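## Task

Move the white radish and the tomato out of the pan and into the bag so both sit completely between the bag's two layers. When done, every other item, including the white ball, must still be in the pan. The loaded part of the bag must rest on the table. No more than one corner of the bag may lie on an arm's base, no part of the bag may be in the pan, and none may hang beyond the table edge by more than about a finger's width.

## Robot and tools

ROBOT. Two 6-joint arms with parallel grippers, left_arm and right_arm. Joint order everywhere, base to hand: waist, shoulder, elbow, wrist pitch, wrist yaw, wrist roll. Stated ranges in rad: waist -2.618..3.054, shoulder 0.000..3.142, elbow 0.000..3.142, wrist pitch -1.571..1.571, wrist yaw -1.571..1.571, wrist roll -2.094..2.094. Real ends may differ by up to 0.059 rad. A camera stand sits behind the arms.

FRAMES. Scene frame: origin at table-top height, halfway between the nominal bases; +x points out over the table, +y toward left_arm, +z up. Image left/right does not follow arm names. Calibrated bases in the scene frame: left_arm (-0.019, +0.343, +0.033) m, right_arm (-0.046, -0.254, +0.023) m, each with a tiny yaw. Each arm's end_effector_position (m) and end_effector_quat_wxyz are given in that arm's own base frame and can be off by a few cm, more when stretched. Fixed cameras and the table use the scene frame. The gripper's fingers point along its +z and separate along its y; the reported point lies between the pads, roughly 1 cm short of the tips.

ROW FORMAT (shared by execute_actions and move). One row is 14 numbers, each in [-1, 1], always both arms: left_arm's six joint values then its opening, then right_arm's six joints and opening. Joint values are offsets, not poses, measured from the "Joint targets" line as it stands when the action or move begins. Scale: 1.0 equals 2.224 rad for waist, shoulder, elbow and 8.485 rad for the three wrist joints. Opening is absolute: +1 fully open, -1 shut. To keep an arm still, send 0 for its joints and repeat its current opening (0 is itself an opening command).

execute_actions(actions, cameras). actions is a list of actions; each action is a list of up to 15 rows, one per 1/30 s step; a short list repeats its final row to fill 15 steps. Every row in an action counts from the same start targets, so the same offset sent in a later action moves further. An action that drives a joint more than 0.059 rad outside its range is rejected for both arms; a malformed action, or a bad first action, rejects the whole call. An empty list returns images and full state, including the scene number. cameras: list of names, ["all"], or []; an unknown name voids the call. Camera names: cam_head_left, cam_head_right, cam_high, cam_low, cam_left_wrist, cam_right_wrist, all 896x504.

move(target, speed, blend, opening_speed, grip_force, blocking, cameras). target is one 14-number row or a list of up to 15 rows; all rows are offsets from the same Joint targets, not chained. Joints travel together along paths to the target. speed: rad/s of the joint with most to travel, 0.01 to 12.57, default 0.5, one value or one per target. blend: rad corner rounding per target; 0 stops at each. opening_speed: scale units per second, at least 0.2; use it to close gently on the tomato or other soft items. grip_force: newtons per pad, 10 to 50, one value or one per arm; persists; lower values close slowly. blocking=false returns after about 0.5 s while the move continues. Paths do not avoid obstacles or the other arm. The result adds a "move:" line: done, off_target (resting over 0.035 rad from target), moving, held, fault, plus limits=held if steps were withheld.

wait(seconds 0..10, cameras): lets time pass holding commands; a running move continues. stop(cameras): brakes the current move. zoom_image(camera, region [x0, y0, x1, y1] in pixels, at most 504 by 504) enlarges part of that camera's latest image. finished_scene(scene): the current scene's number; ends it irreversibly and begins the next task.

RESULTS. Joint positions (rad) and velocities (rad/s) list each arm's six joints then the finger gap (m; 0.094 open). "within noise" means no real motion. Joint targets: base for the next offsets. Tool commands: current openings. grip_measured: finger opening on the command scale, reads a little wide when empty and narrower than a squeezed part; closing below the touch reading raises force sharply. Torques: N m, positive toward larger angles, include arm weight; joints 1-3 wrap at ±28. "joint sent to its limit" and "joint command not followed" (clearance check) flag clipped commands. A joint step cannot lead its measured angle by over 0.339 rad (big joints) or 2.2 rad (wrists); targets putting the hand over 200 mm from where it is get scaled back. To release a push, command targets back past the measured positions.

AVOID. Items falling off the table or left off it; dropping or flinging items; fast impacts with the table, pan or bases; the grippers touching or pinching each other; squashing soft produce. Long holding or straining heats motors: MOTOR HOT near 75 °C, a fault folds the arm at 90 °C, and it goes limp at 100 °C. Brief random pushes may nudge loose objects.

Each tool is called after "Emit:" by a JSON object that holds its "op" and its "data", one argument or row to a line.

## Session

Emit:
{"op": "execute_actions", "data": {
  "actions": []
}}

Scene clock: 0.00 s.
left_arm: end_effector_position=(+0.3974, +0.0047, +0.0922) grip_measured=+1.000 end_effector_quat_wxyz=(+0.578, -0.041, +0.815, -0.009) | right_arm: end_effector_position=(+0.3882, -0.0036, +0.0938) grip_measured=+1.000 end_effector_quat_wxyz=(+0.584, +0.004, +0.812, -0.010)
Joint positions: left_arm=[-0.004 1.548 0.371 0.839 -0.036 -0.079 0.094] | right_arm=[0 1.515 0.33 0.862 0.022 -0.005 0.094]
Joint velocities: within noise
Joint torques (N m): no reading
Heat: left arm: 25 °C; right arm: 28 °C.
Joint targets: left_arm=[-0.004 1.545 0.375 0.833 -0.036 -0.079] | right_arm=[0.000 1.507 0.340 0.875 0.022 -0.005]
Tool commands: left_gripper/opening=+1.0 right_gripper/opening=+1.0

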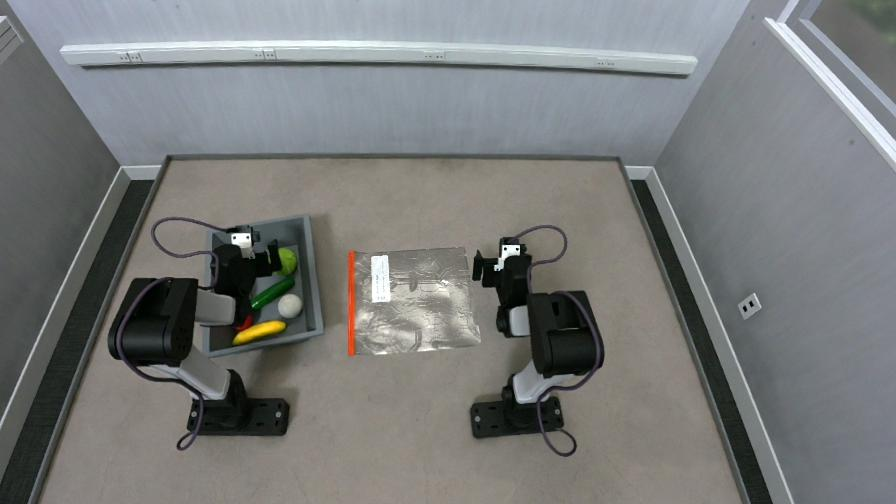

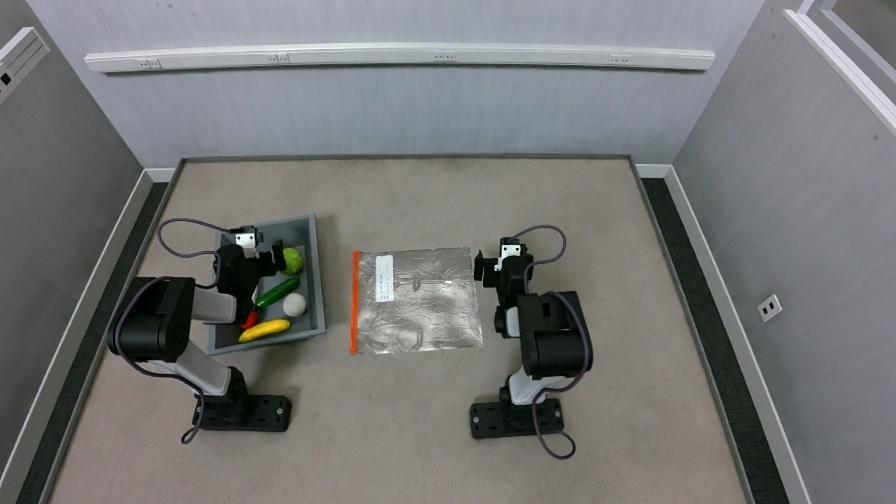

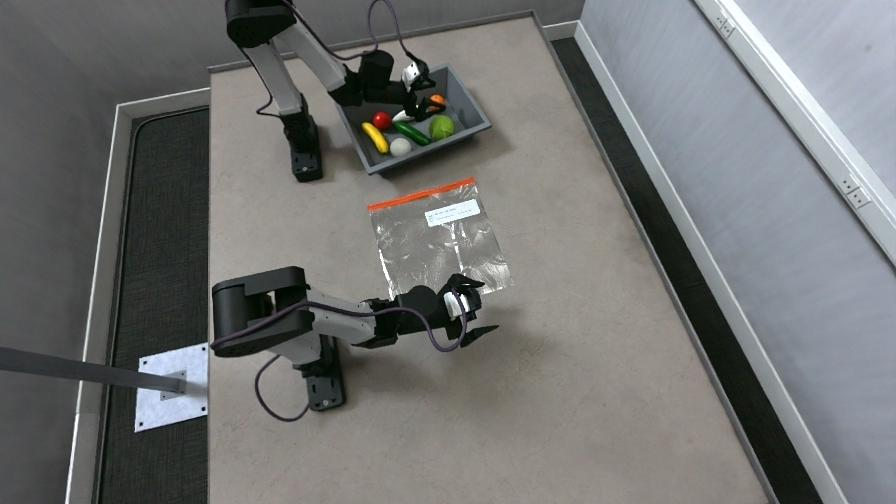

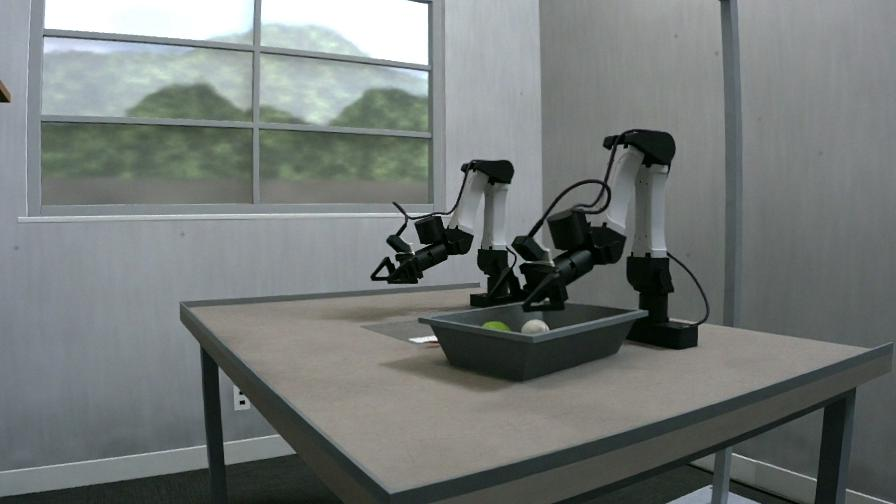

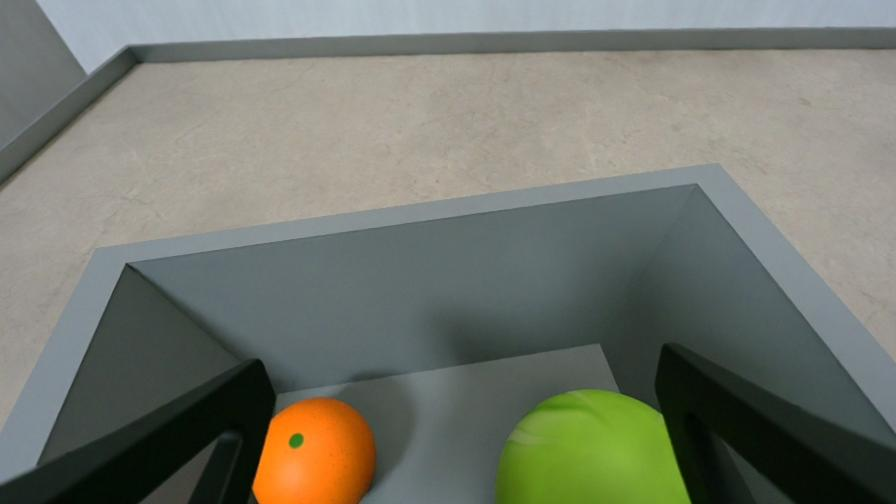

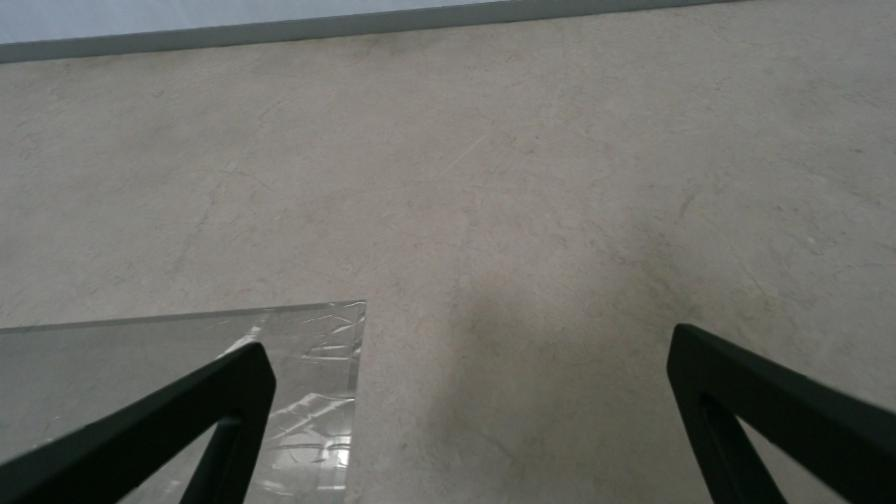

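Emit:
{"op": "zoom_image", "data": {
  "camera": "cam_head_left",
  "region": [190, 200, 500, 370]
}}

Emit:
{"op": "zoom_image", "data": {
  "camera": "cam_high",
  "region": [300, 40, 540, 310]
}}

Scaled by 1.626 from the camera's 896x504 image, which has a finer 1280x720 frame.

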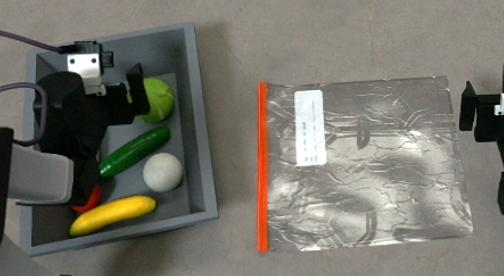

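Scaled by 1.867 from the camera's 896x504 image, which has a finer 1280x720 frame.

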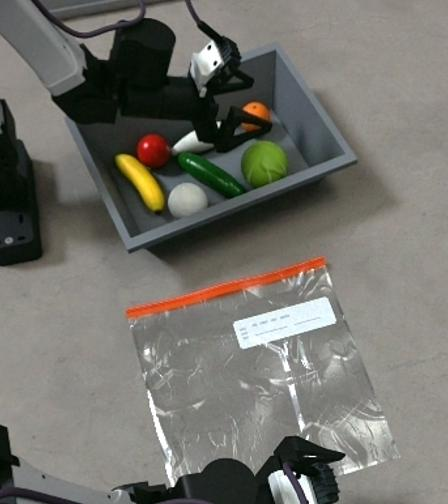

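Emit:
{"op": "move", "data": {
  "target": [0, -0.2145, 0.5256, -0.2603, 0.0042, 0.0093, 1, 0.4114, -0.197, 0.2334, -0.1727, -0.0026, 0, 1],
  "speed": 1.0,
  "cameras": ["all"]
}}

Scene clock: 7.30 s.
left_arm: end_effector_position=(+0.2391, +0.0020, +0.3147) grip_measured=+1.000 end_effector_quat_wxyz=(+0.332, -0.007, +0.943, +0.005) | right_arm: end_effector_position=(+0.1934, +0.2463, +0.1571) grip_measured=+1.000 end_effector_quat_wxyz=(+0.320, -0.412, +0.840, +0.151)
Joint positions: left_arm=[-0.004 1.064 1.53 -1.36 -0.017 -0.013 0.094] | right_arm=[0.91 1.085 0.83 -0.593 0.008 -0.005 0.094]
Joint torques (N m): left_arm=[0.24 -0.99 7.99 1.67 0.15 0.07] | right_arm=[0.65 -4.45 9.96 1.4 -0.1 0.04]
Heat: left arm: 27 °C; right arm: 28 °C.
Joint targets: left_arm=[-0.004 1.068 1.544 -1.376 -0.001 0.000] | right_arm=[0.916 1.068 0.859 -0.590 0.000 -0.005]
move: done

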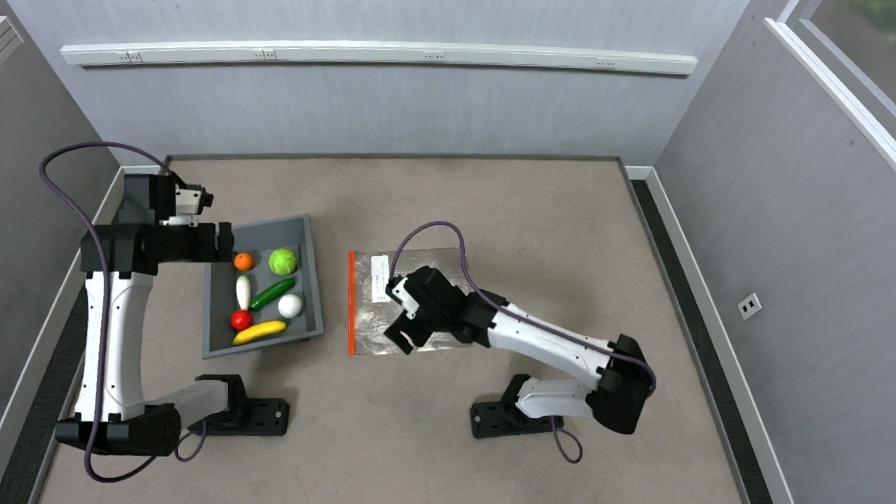

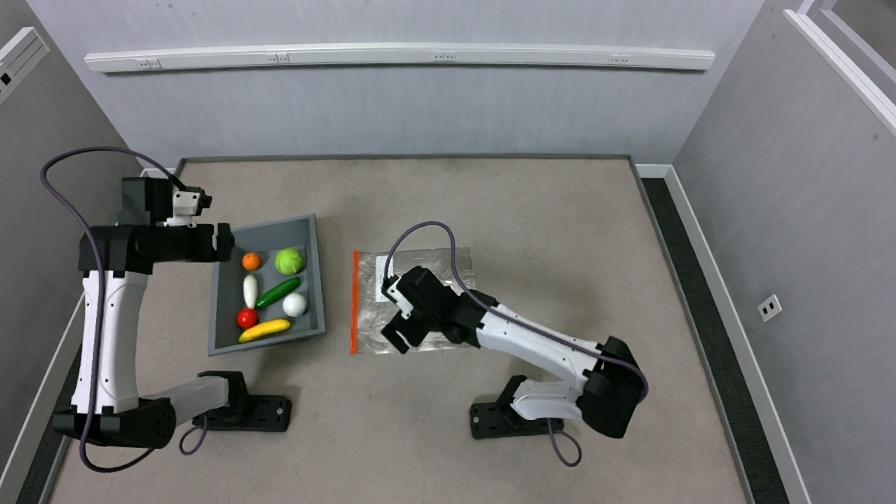

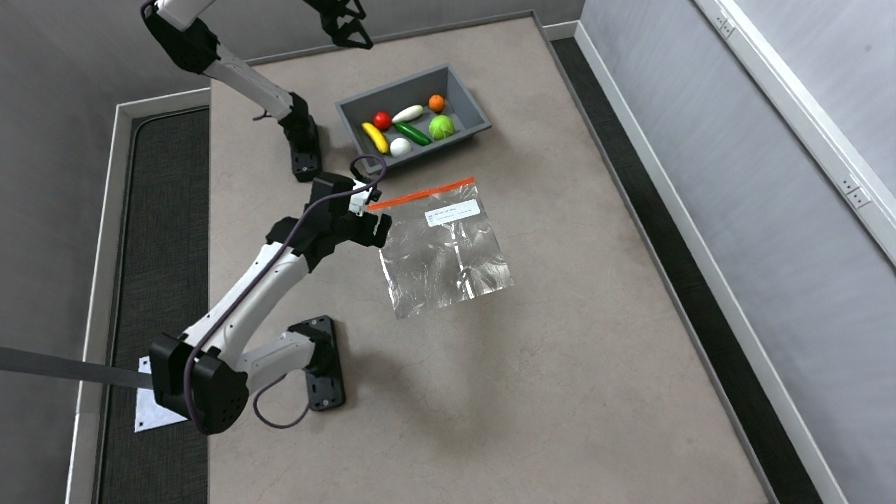

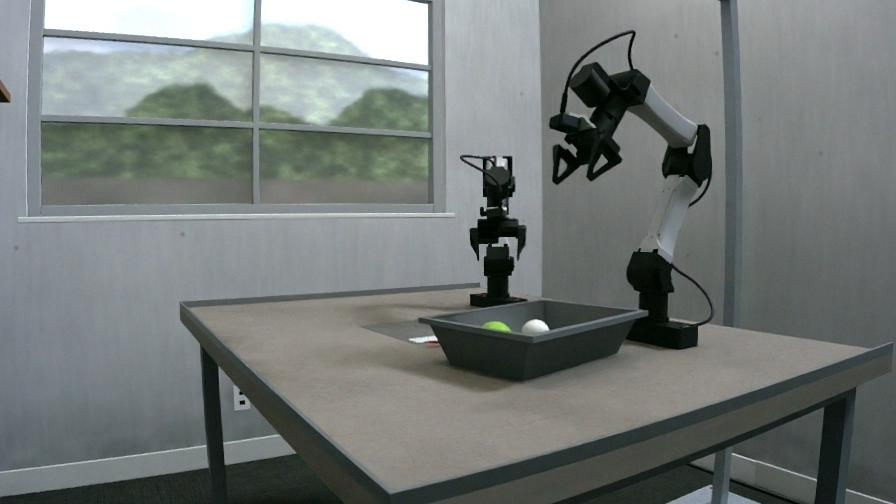

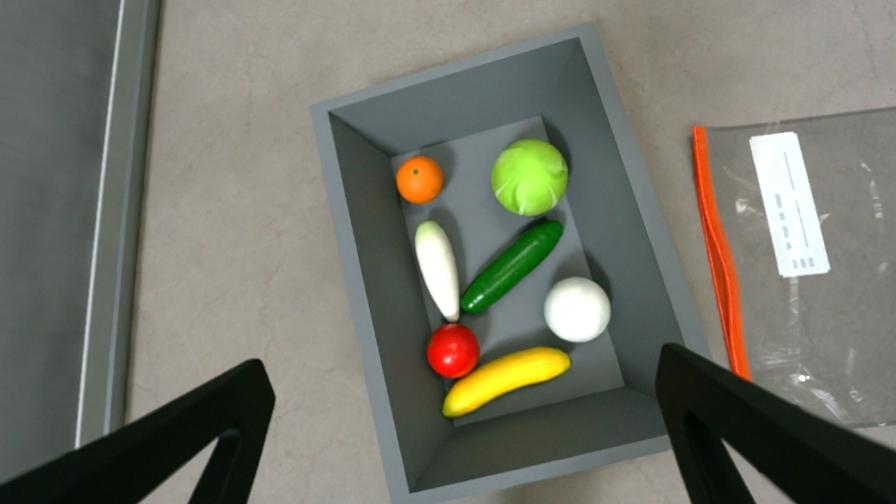

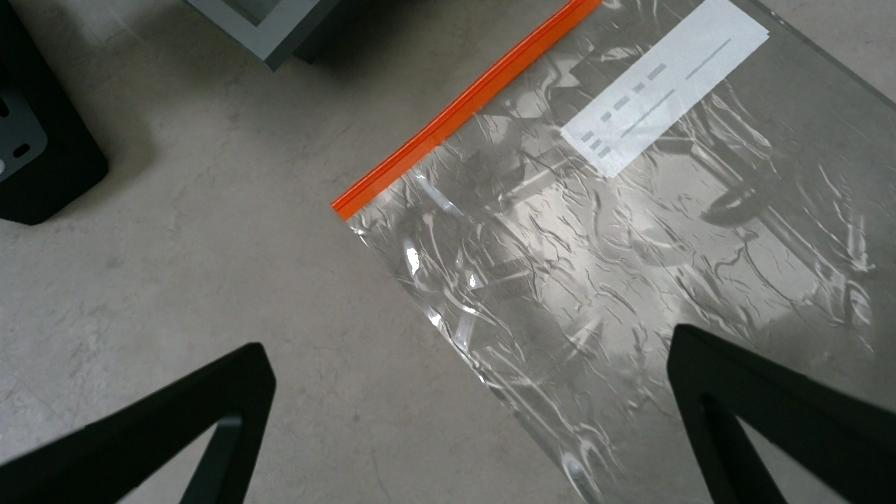

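Emit:
{"op": "zoom_image", "data": {
  "camera": "cam_right_wrist",
  "region": [320, 0, 640, 240]
}}

Emit:
{"op": "zoom_image", "data": {
  "camera": "cam_left_wrist",
  "region": [640, 60, 896, 440]
}}

Emit:
{"op": "zoom_image", "data": {
  "camera": "cam_low",
  "region": [340, 290, 660, 390]
}}

Scaled by 1.575 from the camera's 896x504 image, which has a finer 1280x720 frame.

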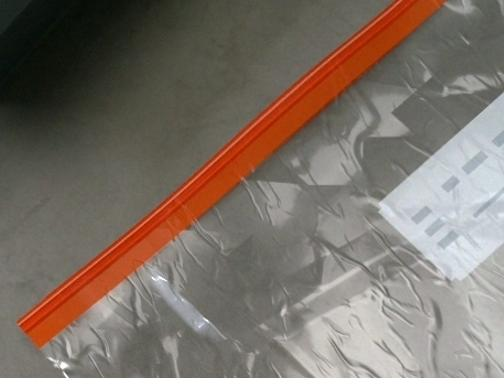

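Scaled by 1.326 from the camera's 896x504 image, which has a finer 1280x720 frame.

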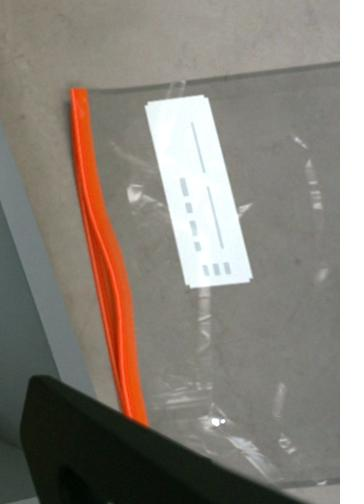

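Scaled by 1.575 from the camera's 896x504 image, which has a finer 1280x720 frame.

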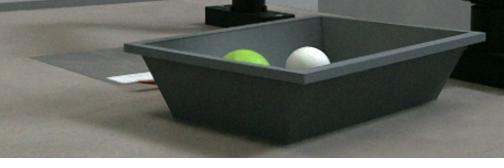

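Emit:
{"op": "move", "data": {
  "target": [-0.2967, -0.138, -0.5607, 0.1461, 0, 0, 1, -0.4118, 0, 0, 0, 0, 0, 1],
  "speed": 1.0,
  "cameras": ["cam_left_wrist", "cam_head_left", "cam_high", "cam_low"]
}}

Emit:
{"op": "zoom_image", "data": {
  "camera": "cam_left_wrist",
  "region": [300, 0, 896, 504]
}}

Scene clock: 13.57 s.
left_arm: end_effector_position=(+0.2231, -0.1695, +0.1003) grip_measured=+1.000 end_effector_quat_wxyz=(+0.441, +0.278, +0.841, -0.147) | right_arm: end_effector_position=(+0.3131, +0.0013, +0.1571) grip_measured=+1.000 end_effector_quat_wxyz=(+0.354, -0.004, +0.935, -0.001)
Joint positions: left_arm=[-0.657 0.768 0.306 -0.142 -0.013 -0.012 0.094] | right_arm=[0.006 1.085 0.83 -0.593 0.003 -0.005 0.094]
Joint torques (N m): left_arm=[-0.27 -1.32 7.61 2.29 0.12 0.06] | right_arm=[-0.54 -4.45 9.96 1.48 -0.05 0.04]
Heat: left arm: 28 °C; right arm: 28 °C.
Joint targets: left_arm=[-0.664 0.761 0.297 -0.136 -0.001 0.000] | right_arm=[0.000 1.068 0.859 -0.590 0.000 -0.005]
move: done
Images, in order (width x height): cam_head_left 896x504, cam_high 896x504, cam_low 896x504, cam_left_wrist 896x504.

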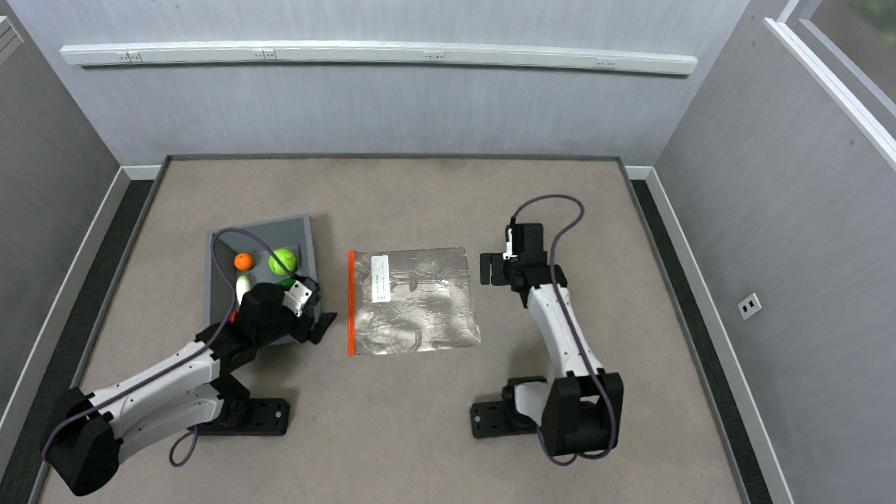

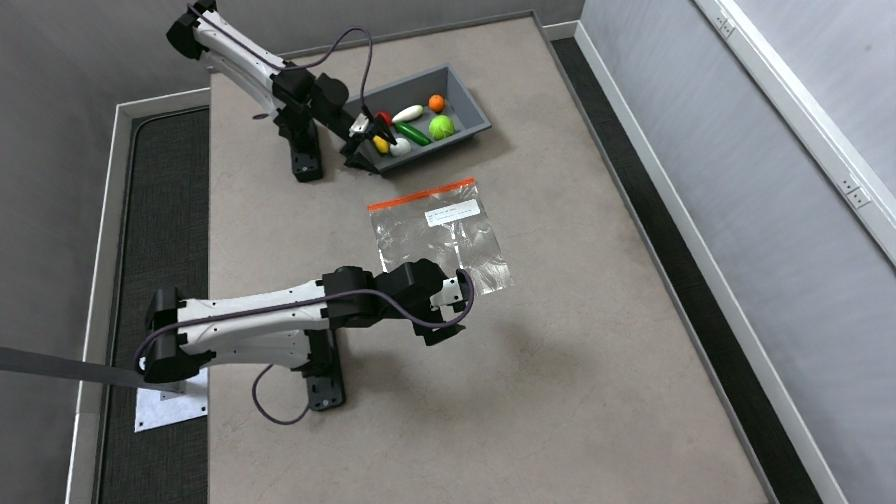

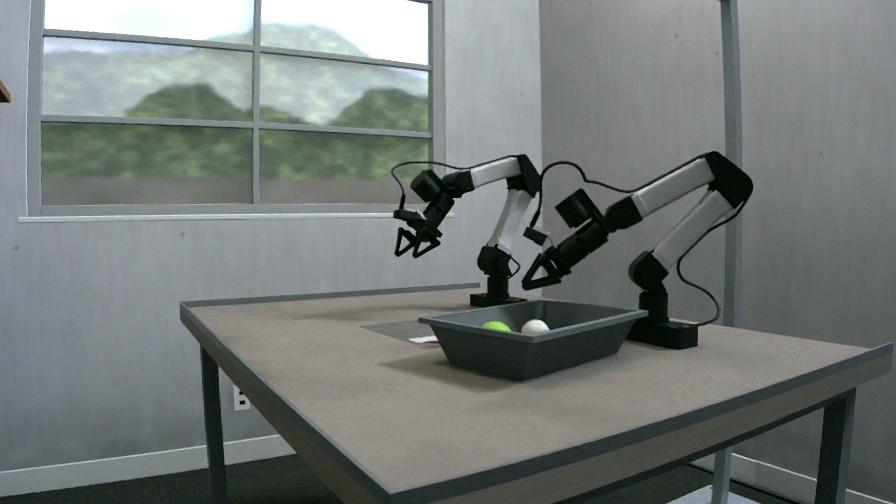

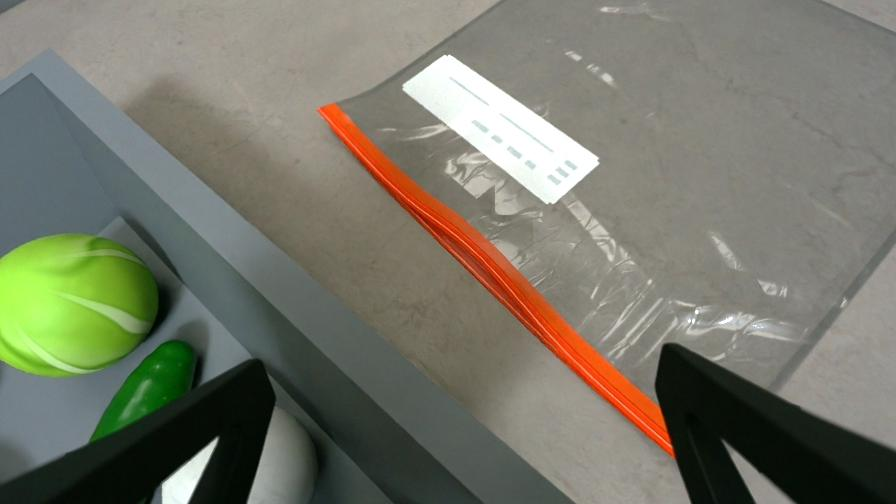

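Region (300, 0, 896, 504) is 596x504 pixels. A region can be at most 504 by 504 pixels.

Emit:
{"op": "zoom_image", "data": {
  "camera": "cam_left_wrist",
  "region": [310, 90, 690, 460]
}}

Scaled by 1.326 from the camera's 896x504 image, which has a finer 1280x720 frame.

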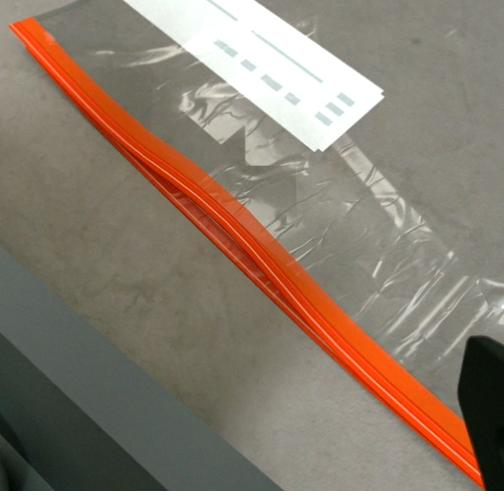

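Emit:
{"op": "move", "data": {
  "target": [0.0303, 0.5096, 0.6407, -0.1487, 0, 0, -1, 0, 0, 0, 0, 0, 0, 1],
  "speed": 1.0,
  "cameras": ["cam_left_wrist", "cam_high", "cam_low"]
}}

Scene clock: 20.87 s.
left_arm: end_effector_position=(+0.2925, -0.1987, +0.1327) grip_measured=-0.985 end_effector_quat_wxyz=(+0.005, +0.291, +0.957, +0.005) | right_arm: end_effector_position=(+0.3131, +0.0013, +0.1571) grip_measured=+1.000 end_effector_quat_wxyz=(+0.354, -0.004, +0.935, -0.001)
Joint positions: left_arm=[-0.603 1.879 1.701 -1.386 -0.013 -0.012 0.001] | right_arm=[0.006 1.085 0.83 -0.593 0.003 -0.005 0.094]
Joint torques (N m): left_arm=[0.72 -7.72 9.07 0.28 0.11 0.06] | right_arm=[-0.57 -4.45 9.95 1.47 -0.05 0.04]
Heat: left arm: 29 °C; right arm: 29 °C.
Joint targets: left_arm=[-0.596 1.894 1.722 -1.398 -0.001 0.000] | right_arm=[0.000 1.068 0.859 -0.590 0.000 -0.005]
move: done
Images, in order (width x height): cam_high 896x504, cam_low 896x504, cam_left_wrist 896x504.

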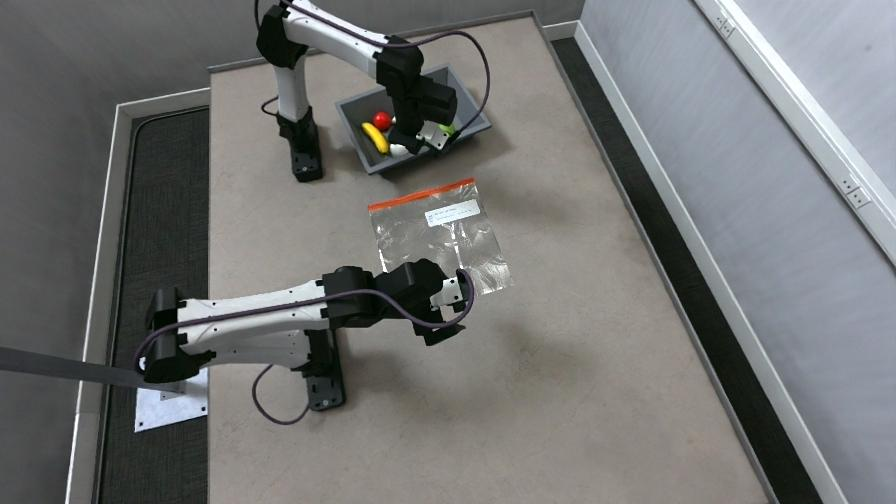

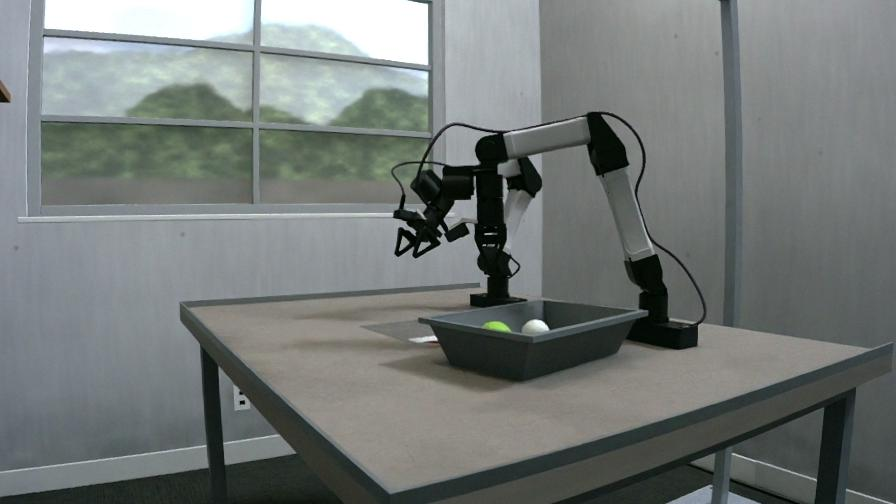

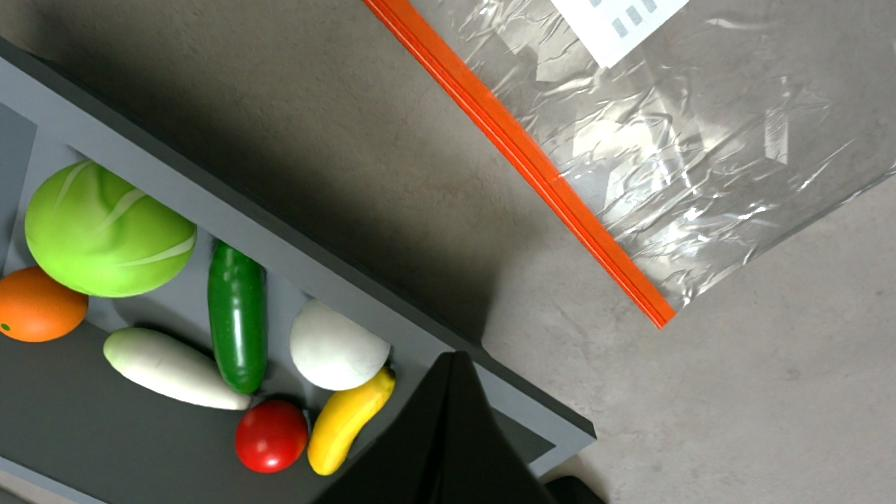

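Emit:
{"op": "move", "data": {
  "target": [0, 0.0262, -0.1569, 0.048, 0, 0, -1, 0, 0, 0, 0, 0, 0, 1],
  "speed": 0.5,
  "cameras": ["cam_left_wrist", "cam_head_right", "cam_low"]
}}

Scene clock: 23.17 s.
left_arm: end_effector_position=(+0.2958, -0.2010, +0.0332) grip_measured=-0.985 end_effector_quat_wxyz=(+0.008, +0.291, +0.957, +0.004) | right_arm: end_effector_position=(+0.3131, +0.0013, +0.1571) grip_measured=+1.000 end_effector_quat_wxyz=(+0.354, -0.004, +0.935, -0.001)
Joint positions: left_arm=[-0.603 1.939 1.381 -1.001 -0.013 -0.012 0.001] | right_arm=[0.006 1.085 0.83 -0.593 0.003 -0.005 0.094]
Joint torques (N m): left_arm=[0.72 -8.09 5.9 0.56 0.11 0.06] | right_arm=[-0.54 -4.44 9.98 1.48 -0.06 0.05]
Heat: left arm: 28 °C; right arm: 30 °C.
Joint targets: left_arm=[-0.596 1.952 1.373 -0.991 -0.001 0.000] | right_arm=[0.000 1.068 0.859 -0.590 0.000 -0.005]
move: done
Images, in order (width x height): cam_head_right 896x504, cam_low 896x504, cam_left_wrist 896x504.

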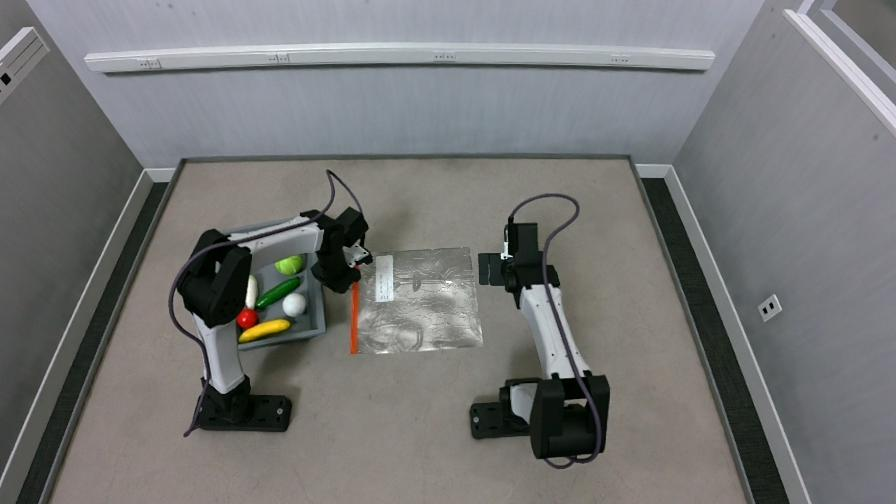

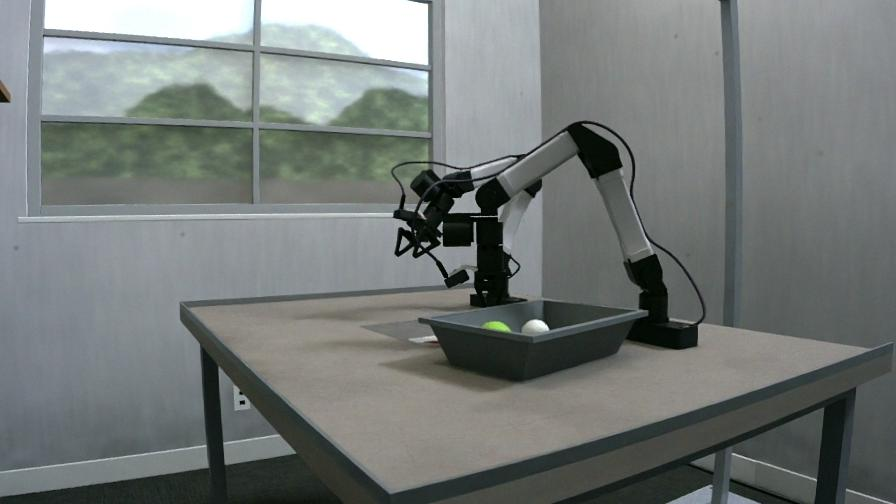

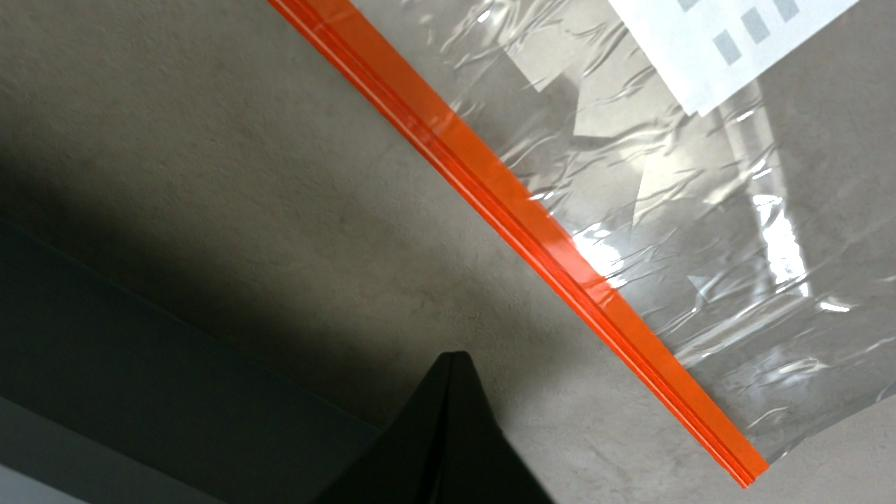

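Emit:
{"op": "move", "data": {
  "target": [0.1143, -0.0701, -0.0937, 0.0061, 0, 0, -1, 0, 0, 0, 0, 0, 0, 1],
  "speed": 0.12,
  "cameras": ["cam_left_wrist", "cam_head_right", "cam_high"]
}}

Scene clock: 25.77 s.
left_arm: end_effector_position=(+0.2937, -0.1079, +0.0221) grip_measured=-0.985 end_effector_quat_wxyz=(-0.009, +0.169, +0.986, +0.001) | right_arm: end_effector_position=(+0.3131, +0.0013, +0.1571) grip_measured=+1.000 end_effector_quat_wxyz=(+0.354, -0.004, +0.935, -0.001)
Joint positions: left_arm=[-0.352 1.822 1.178 -0.946 0.001 -0.012 0.001] | right_arm=[0.006 1.085 0.83 -0.593 0.003 -0.005 0.094]
Joint torques (N m): left_arm=[0.91 -9.89 5.15 0.43 0 0.06] | right_arm=[-0.55 -4.45 9.96 1.47 -0.06 0.05]
Heat: left arm: 28 °C; right arm: 30 °C.
Joint targets: left_arm=[-0.342 1.797 1.165 -0.939 -0.001 0.000] | right_arm=[0.000 1.068 0.859 -0.590 0.000 -0.005]
move: done
Images, in order (width x height): cam_head_right 896x504, cam_high 896x504, cam_left_wrist 896x504.

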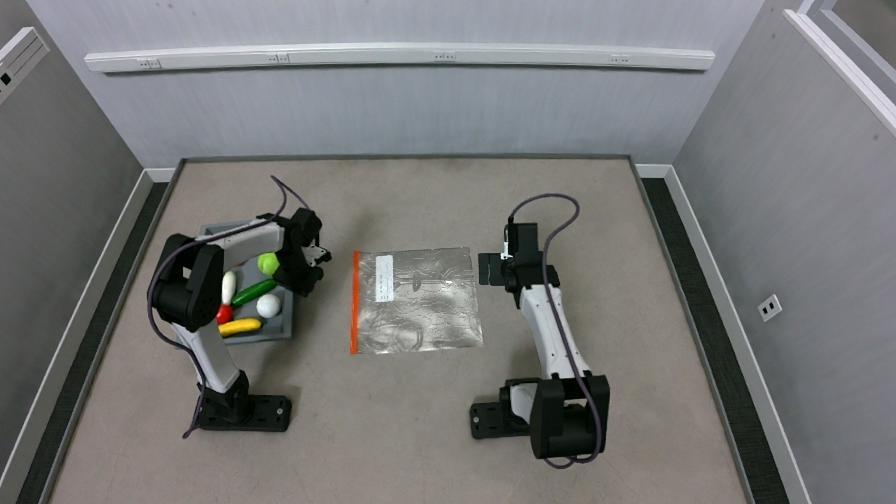

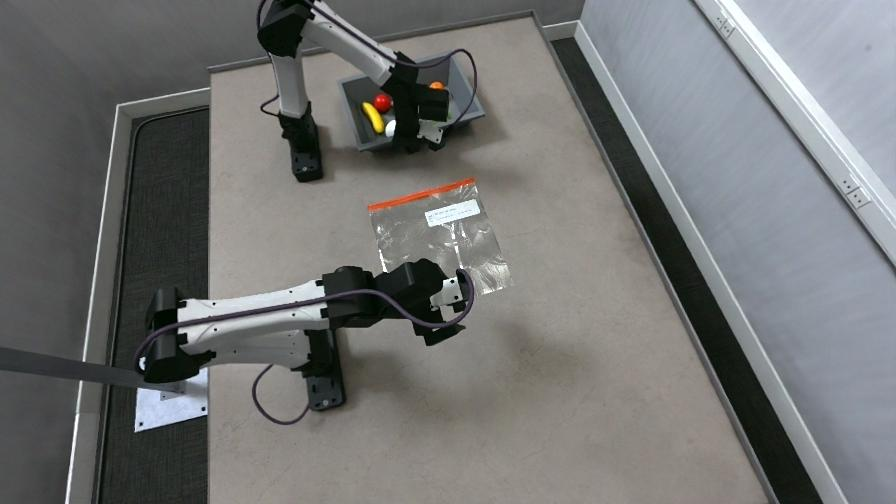

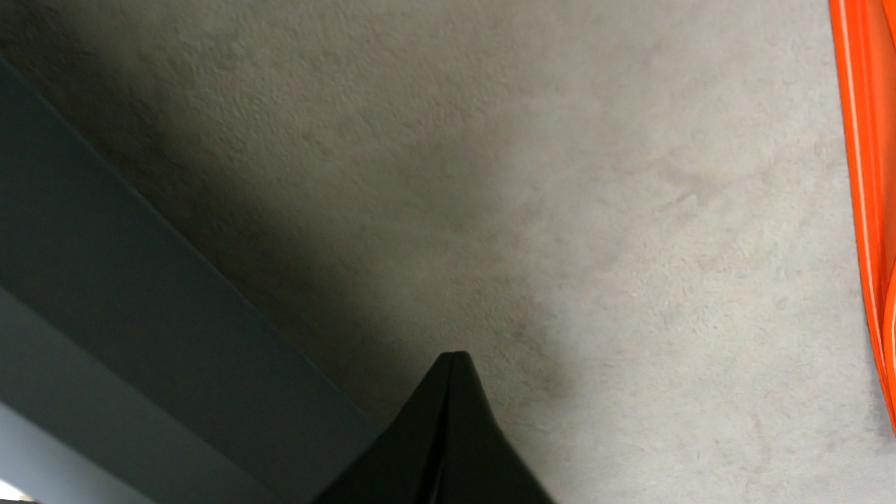

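Emit:
{"op": "move", "data": {
  "target": [0.0719, -0.022, -0.027, 0.0013, 0, 0, -1, 0, 0, 0, 0, 0, 0, 1],
  "speed": 0.12
}}

Scene clock: 27.77 s.
left_arm: end_effector_position=(+0.2925, -0.0574, +0.0224) grip_measured=-0.985 end_effector_quat_wxyz=(-0.011, +0.090, +0.996, +0.000) | right_arm: end_effector_position=(+0.3131, +0.0013, +0.1571) grip_measured=+1.000 end_effector_quat_wxyz=(+0.354, -0.004, +0.935, -0.001)
Joint positions: left_arm=[-0.192 1.772 1.117 -0.938 0.003 -0.012 0.001] | right_arm=[0.006 1.085 0.83 -0.593 0.003 -0.005 0.094]
Joint torques (N m): left_arm=[0.94 -9.39 5.22 0.47 -0.02 0.06] | right_arm=[-0.57 -4.45 9.96 1.48 -0.06 0.05]
Heat: left arm: 28 °C; right arm: 31 °C.
Joint targets: left_arm=[-0.182 1.747 1.105 -0.928 -0.001 0.000] | right_arm=[0.000 1.068 0.859 -0.590 0.000 -0.005]
move: done

Emit:
{"op": "move", "data": {
  "target": [
    [-0.0405, 0, 0, 0, 0, 0, -1, 0,0,0,0,0,0,1],
    [-0.0405, -0.0382, -0.1376, 0.073, 0.0655, -0.0542, -0.25, 0,0,0,0,0,0,1]
  ],
  "speed": 0.5,
  "blend": 0.05,
  "cameras": ["all"]
}}

Scene clock: 32.33 s.
left_arm: end_effector_position=(+0.2992, -0.1763, +0.0183) grip_measured=-0.252 end_effector_quat_wxyz=(+0.077, -0.033, +0.947, -0.309) | right_arm: end_effector_position=(+0.3131, +0.0013, +0.1571) grip_measured=+1.000 end_effector_quat_wxyz=(+0.354, -0.004, +0.935, -0.001)
Joint positions: left_arm=[-0.272 1.686 0.81 -0.316 0.54 -0.448 0.035] | right_arm=[0.006 1.085 0.83 -0.593 0.003 -0.005 0.094]
Joint torques (N m): left_arm=[0.14 -8.57 5.37 1.33 0.41 -0.11] | right_arm=[-0.55 -4.45 9.96 1.47 -0.05 0.04]
Heat: left arm: 28 °C; right arm: 31 °C.
Joint targets: left_arm=[-0.273 1.662 0.799 -0.308 0.555 -0.460] | right_arm=[0.000 1.068 0.859 -0.590 0.000 -0.005]
move: done; blend cut to 0.045 rad at target 1

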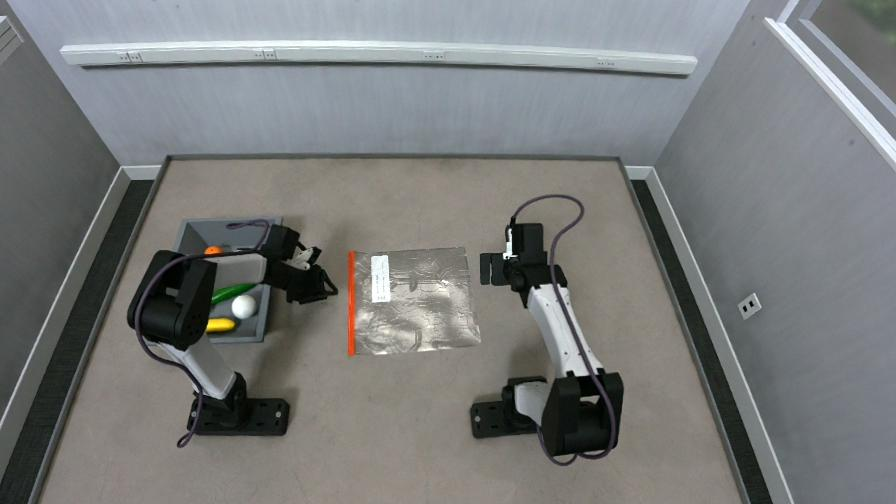

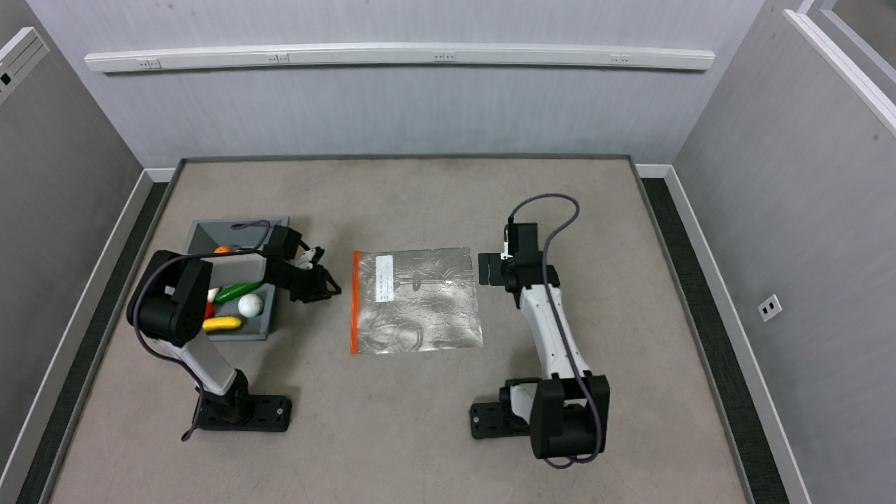

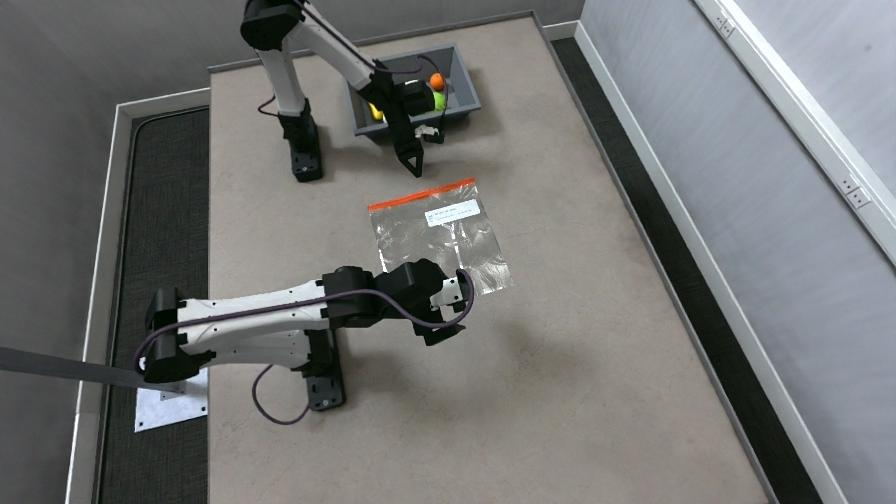

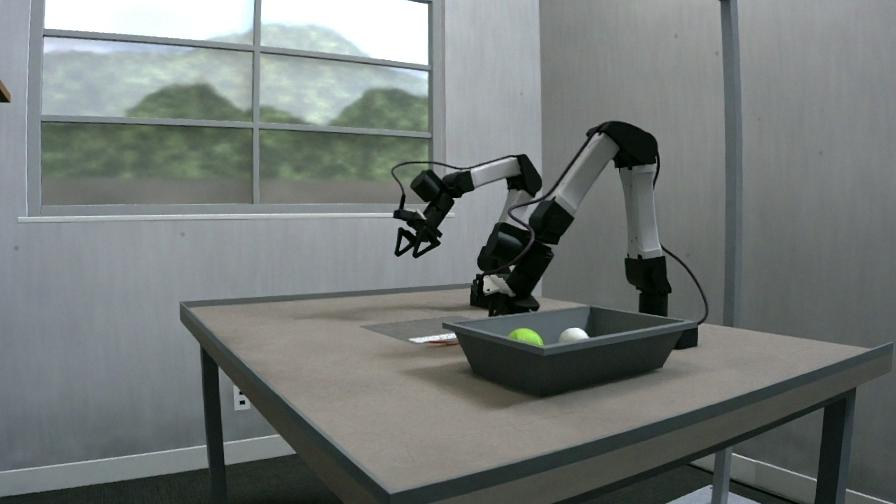

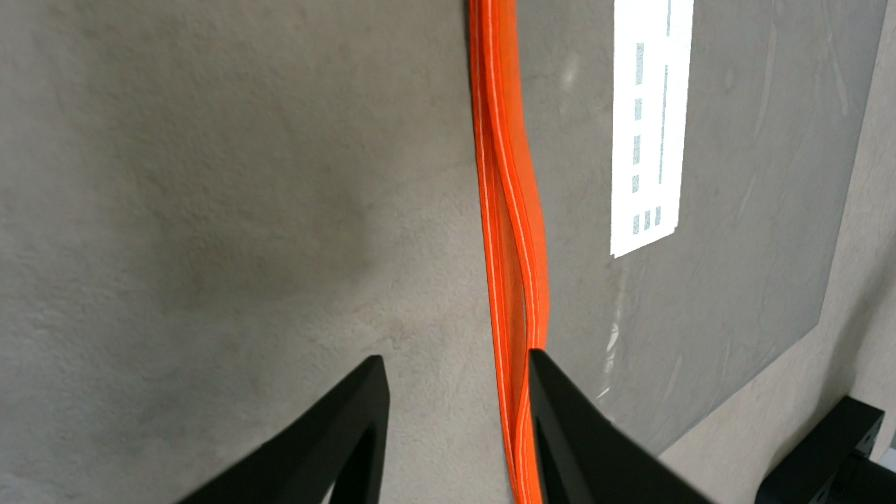

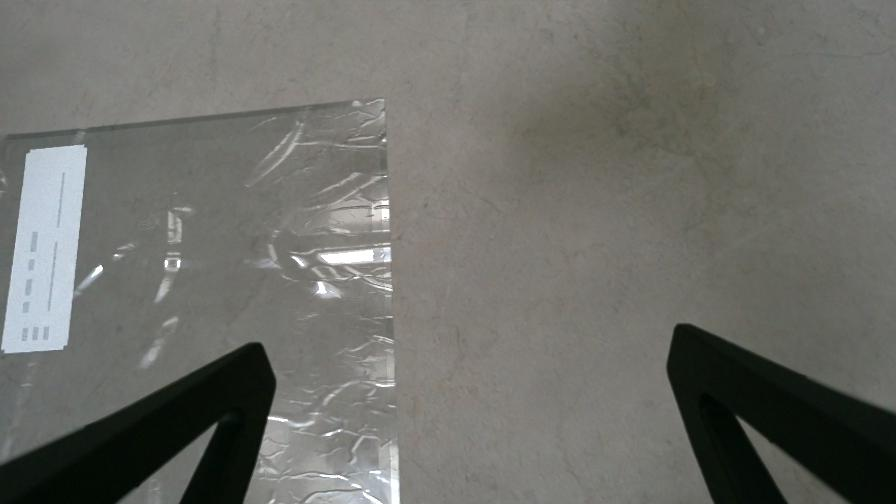

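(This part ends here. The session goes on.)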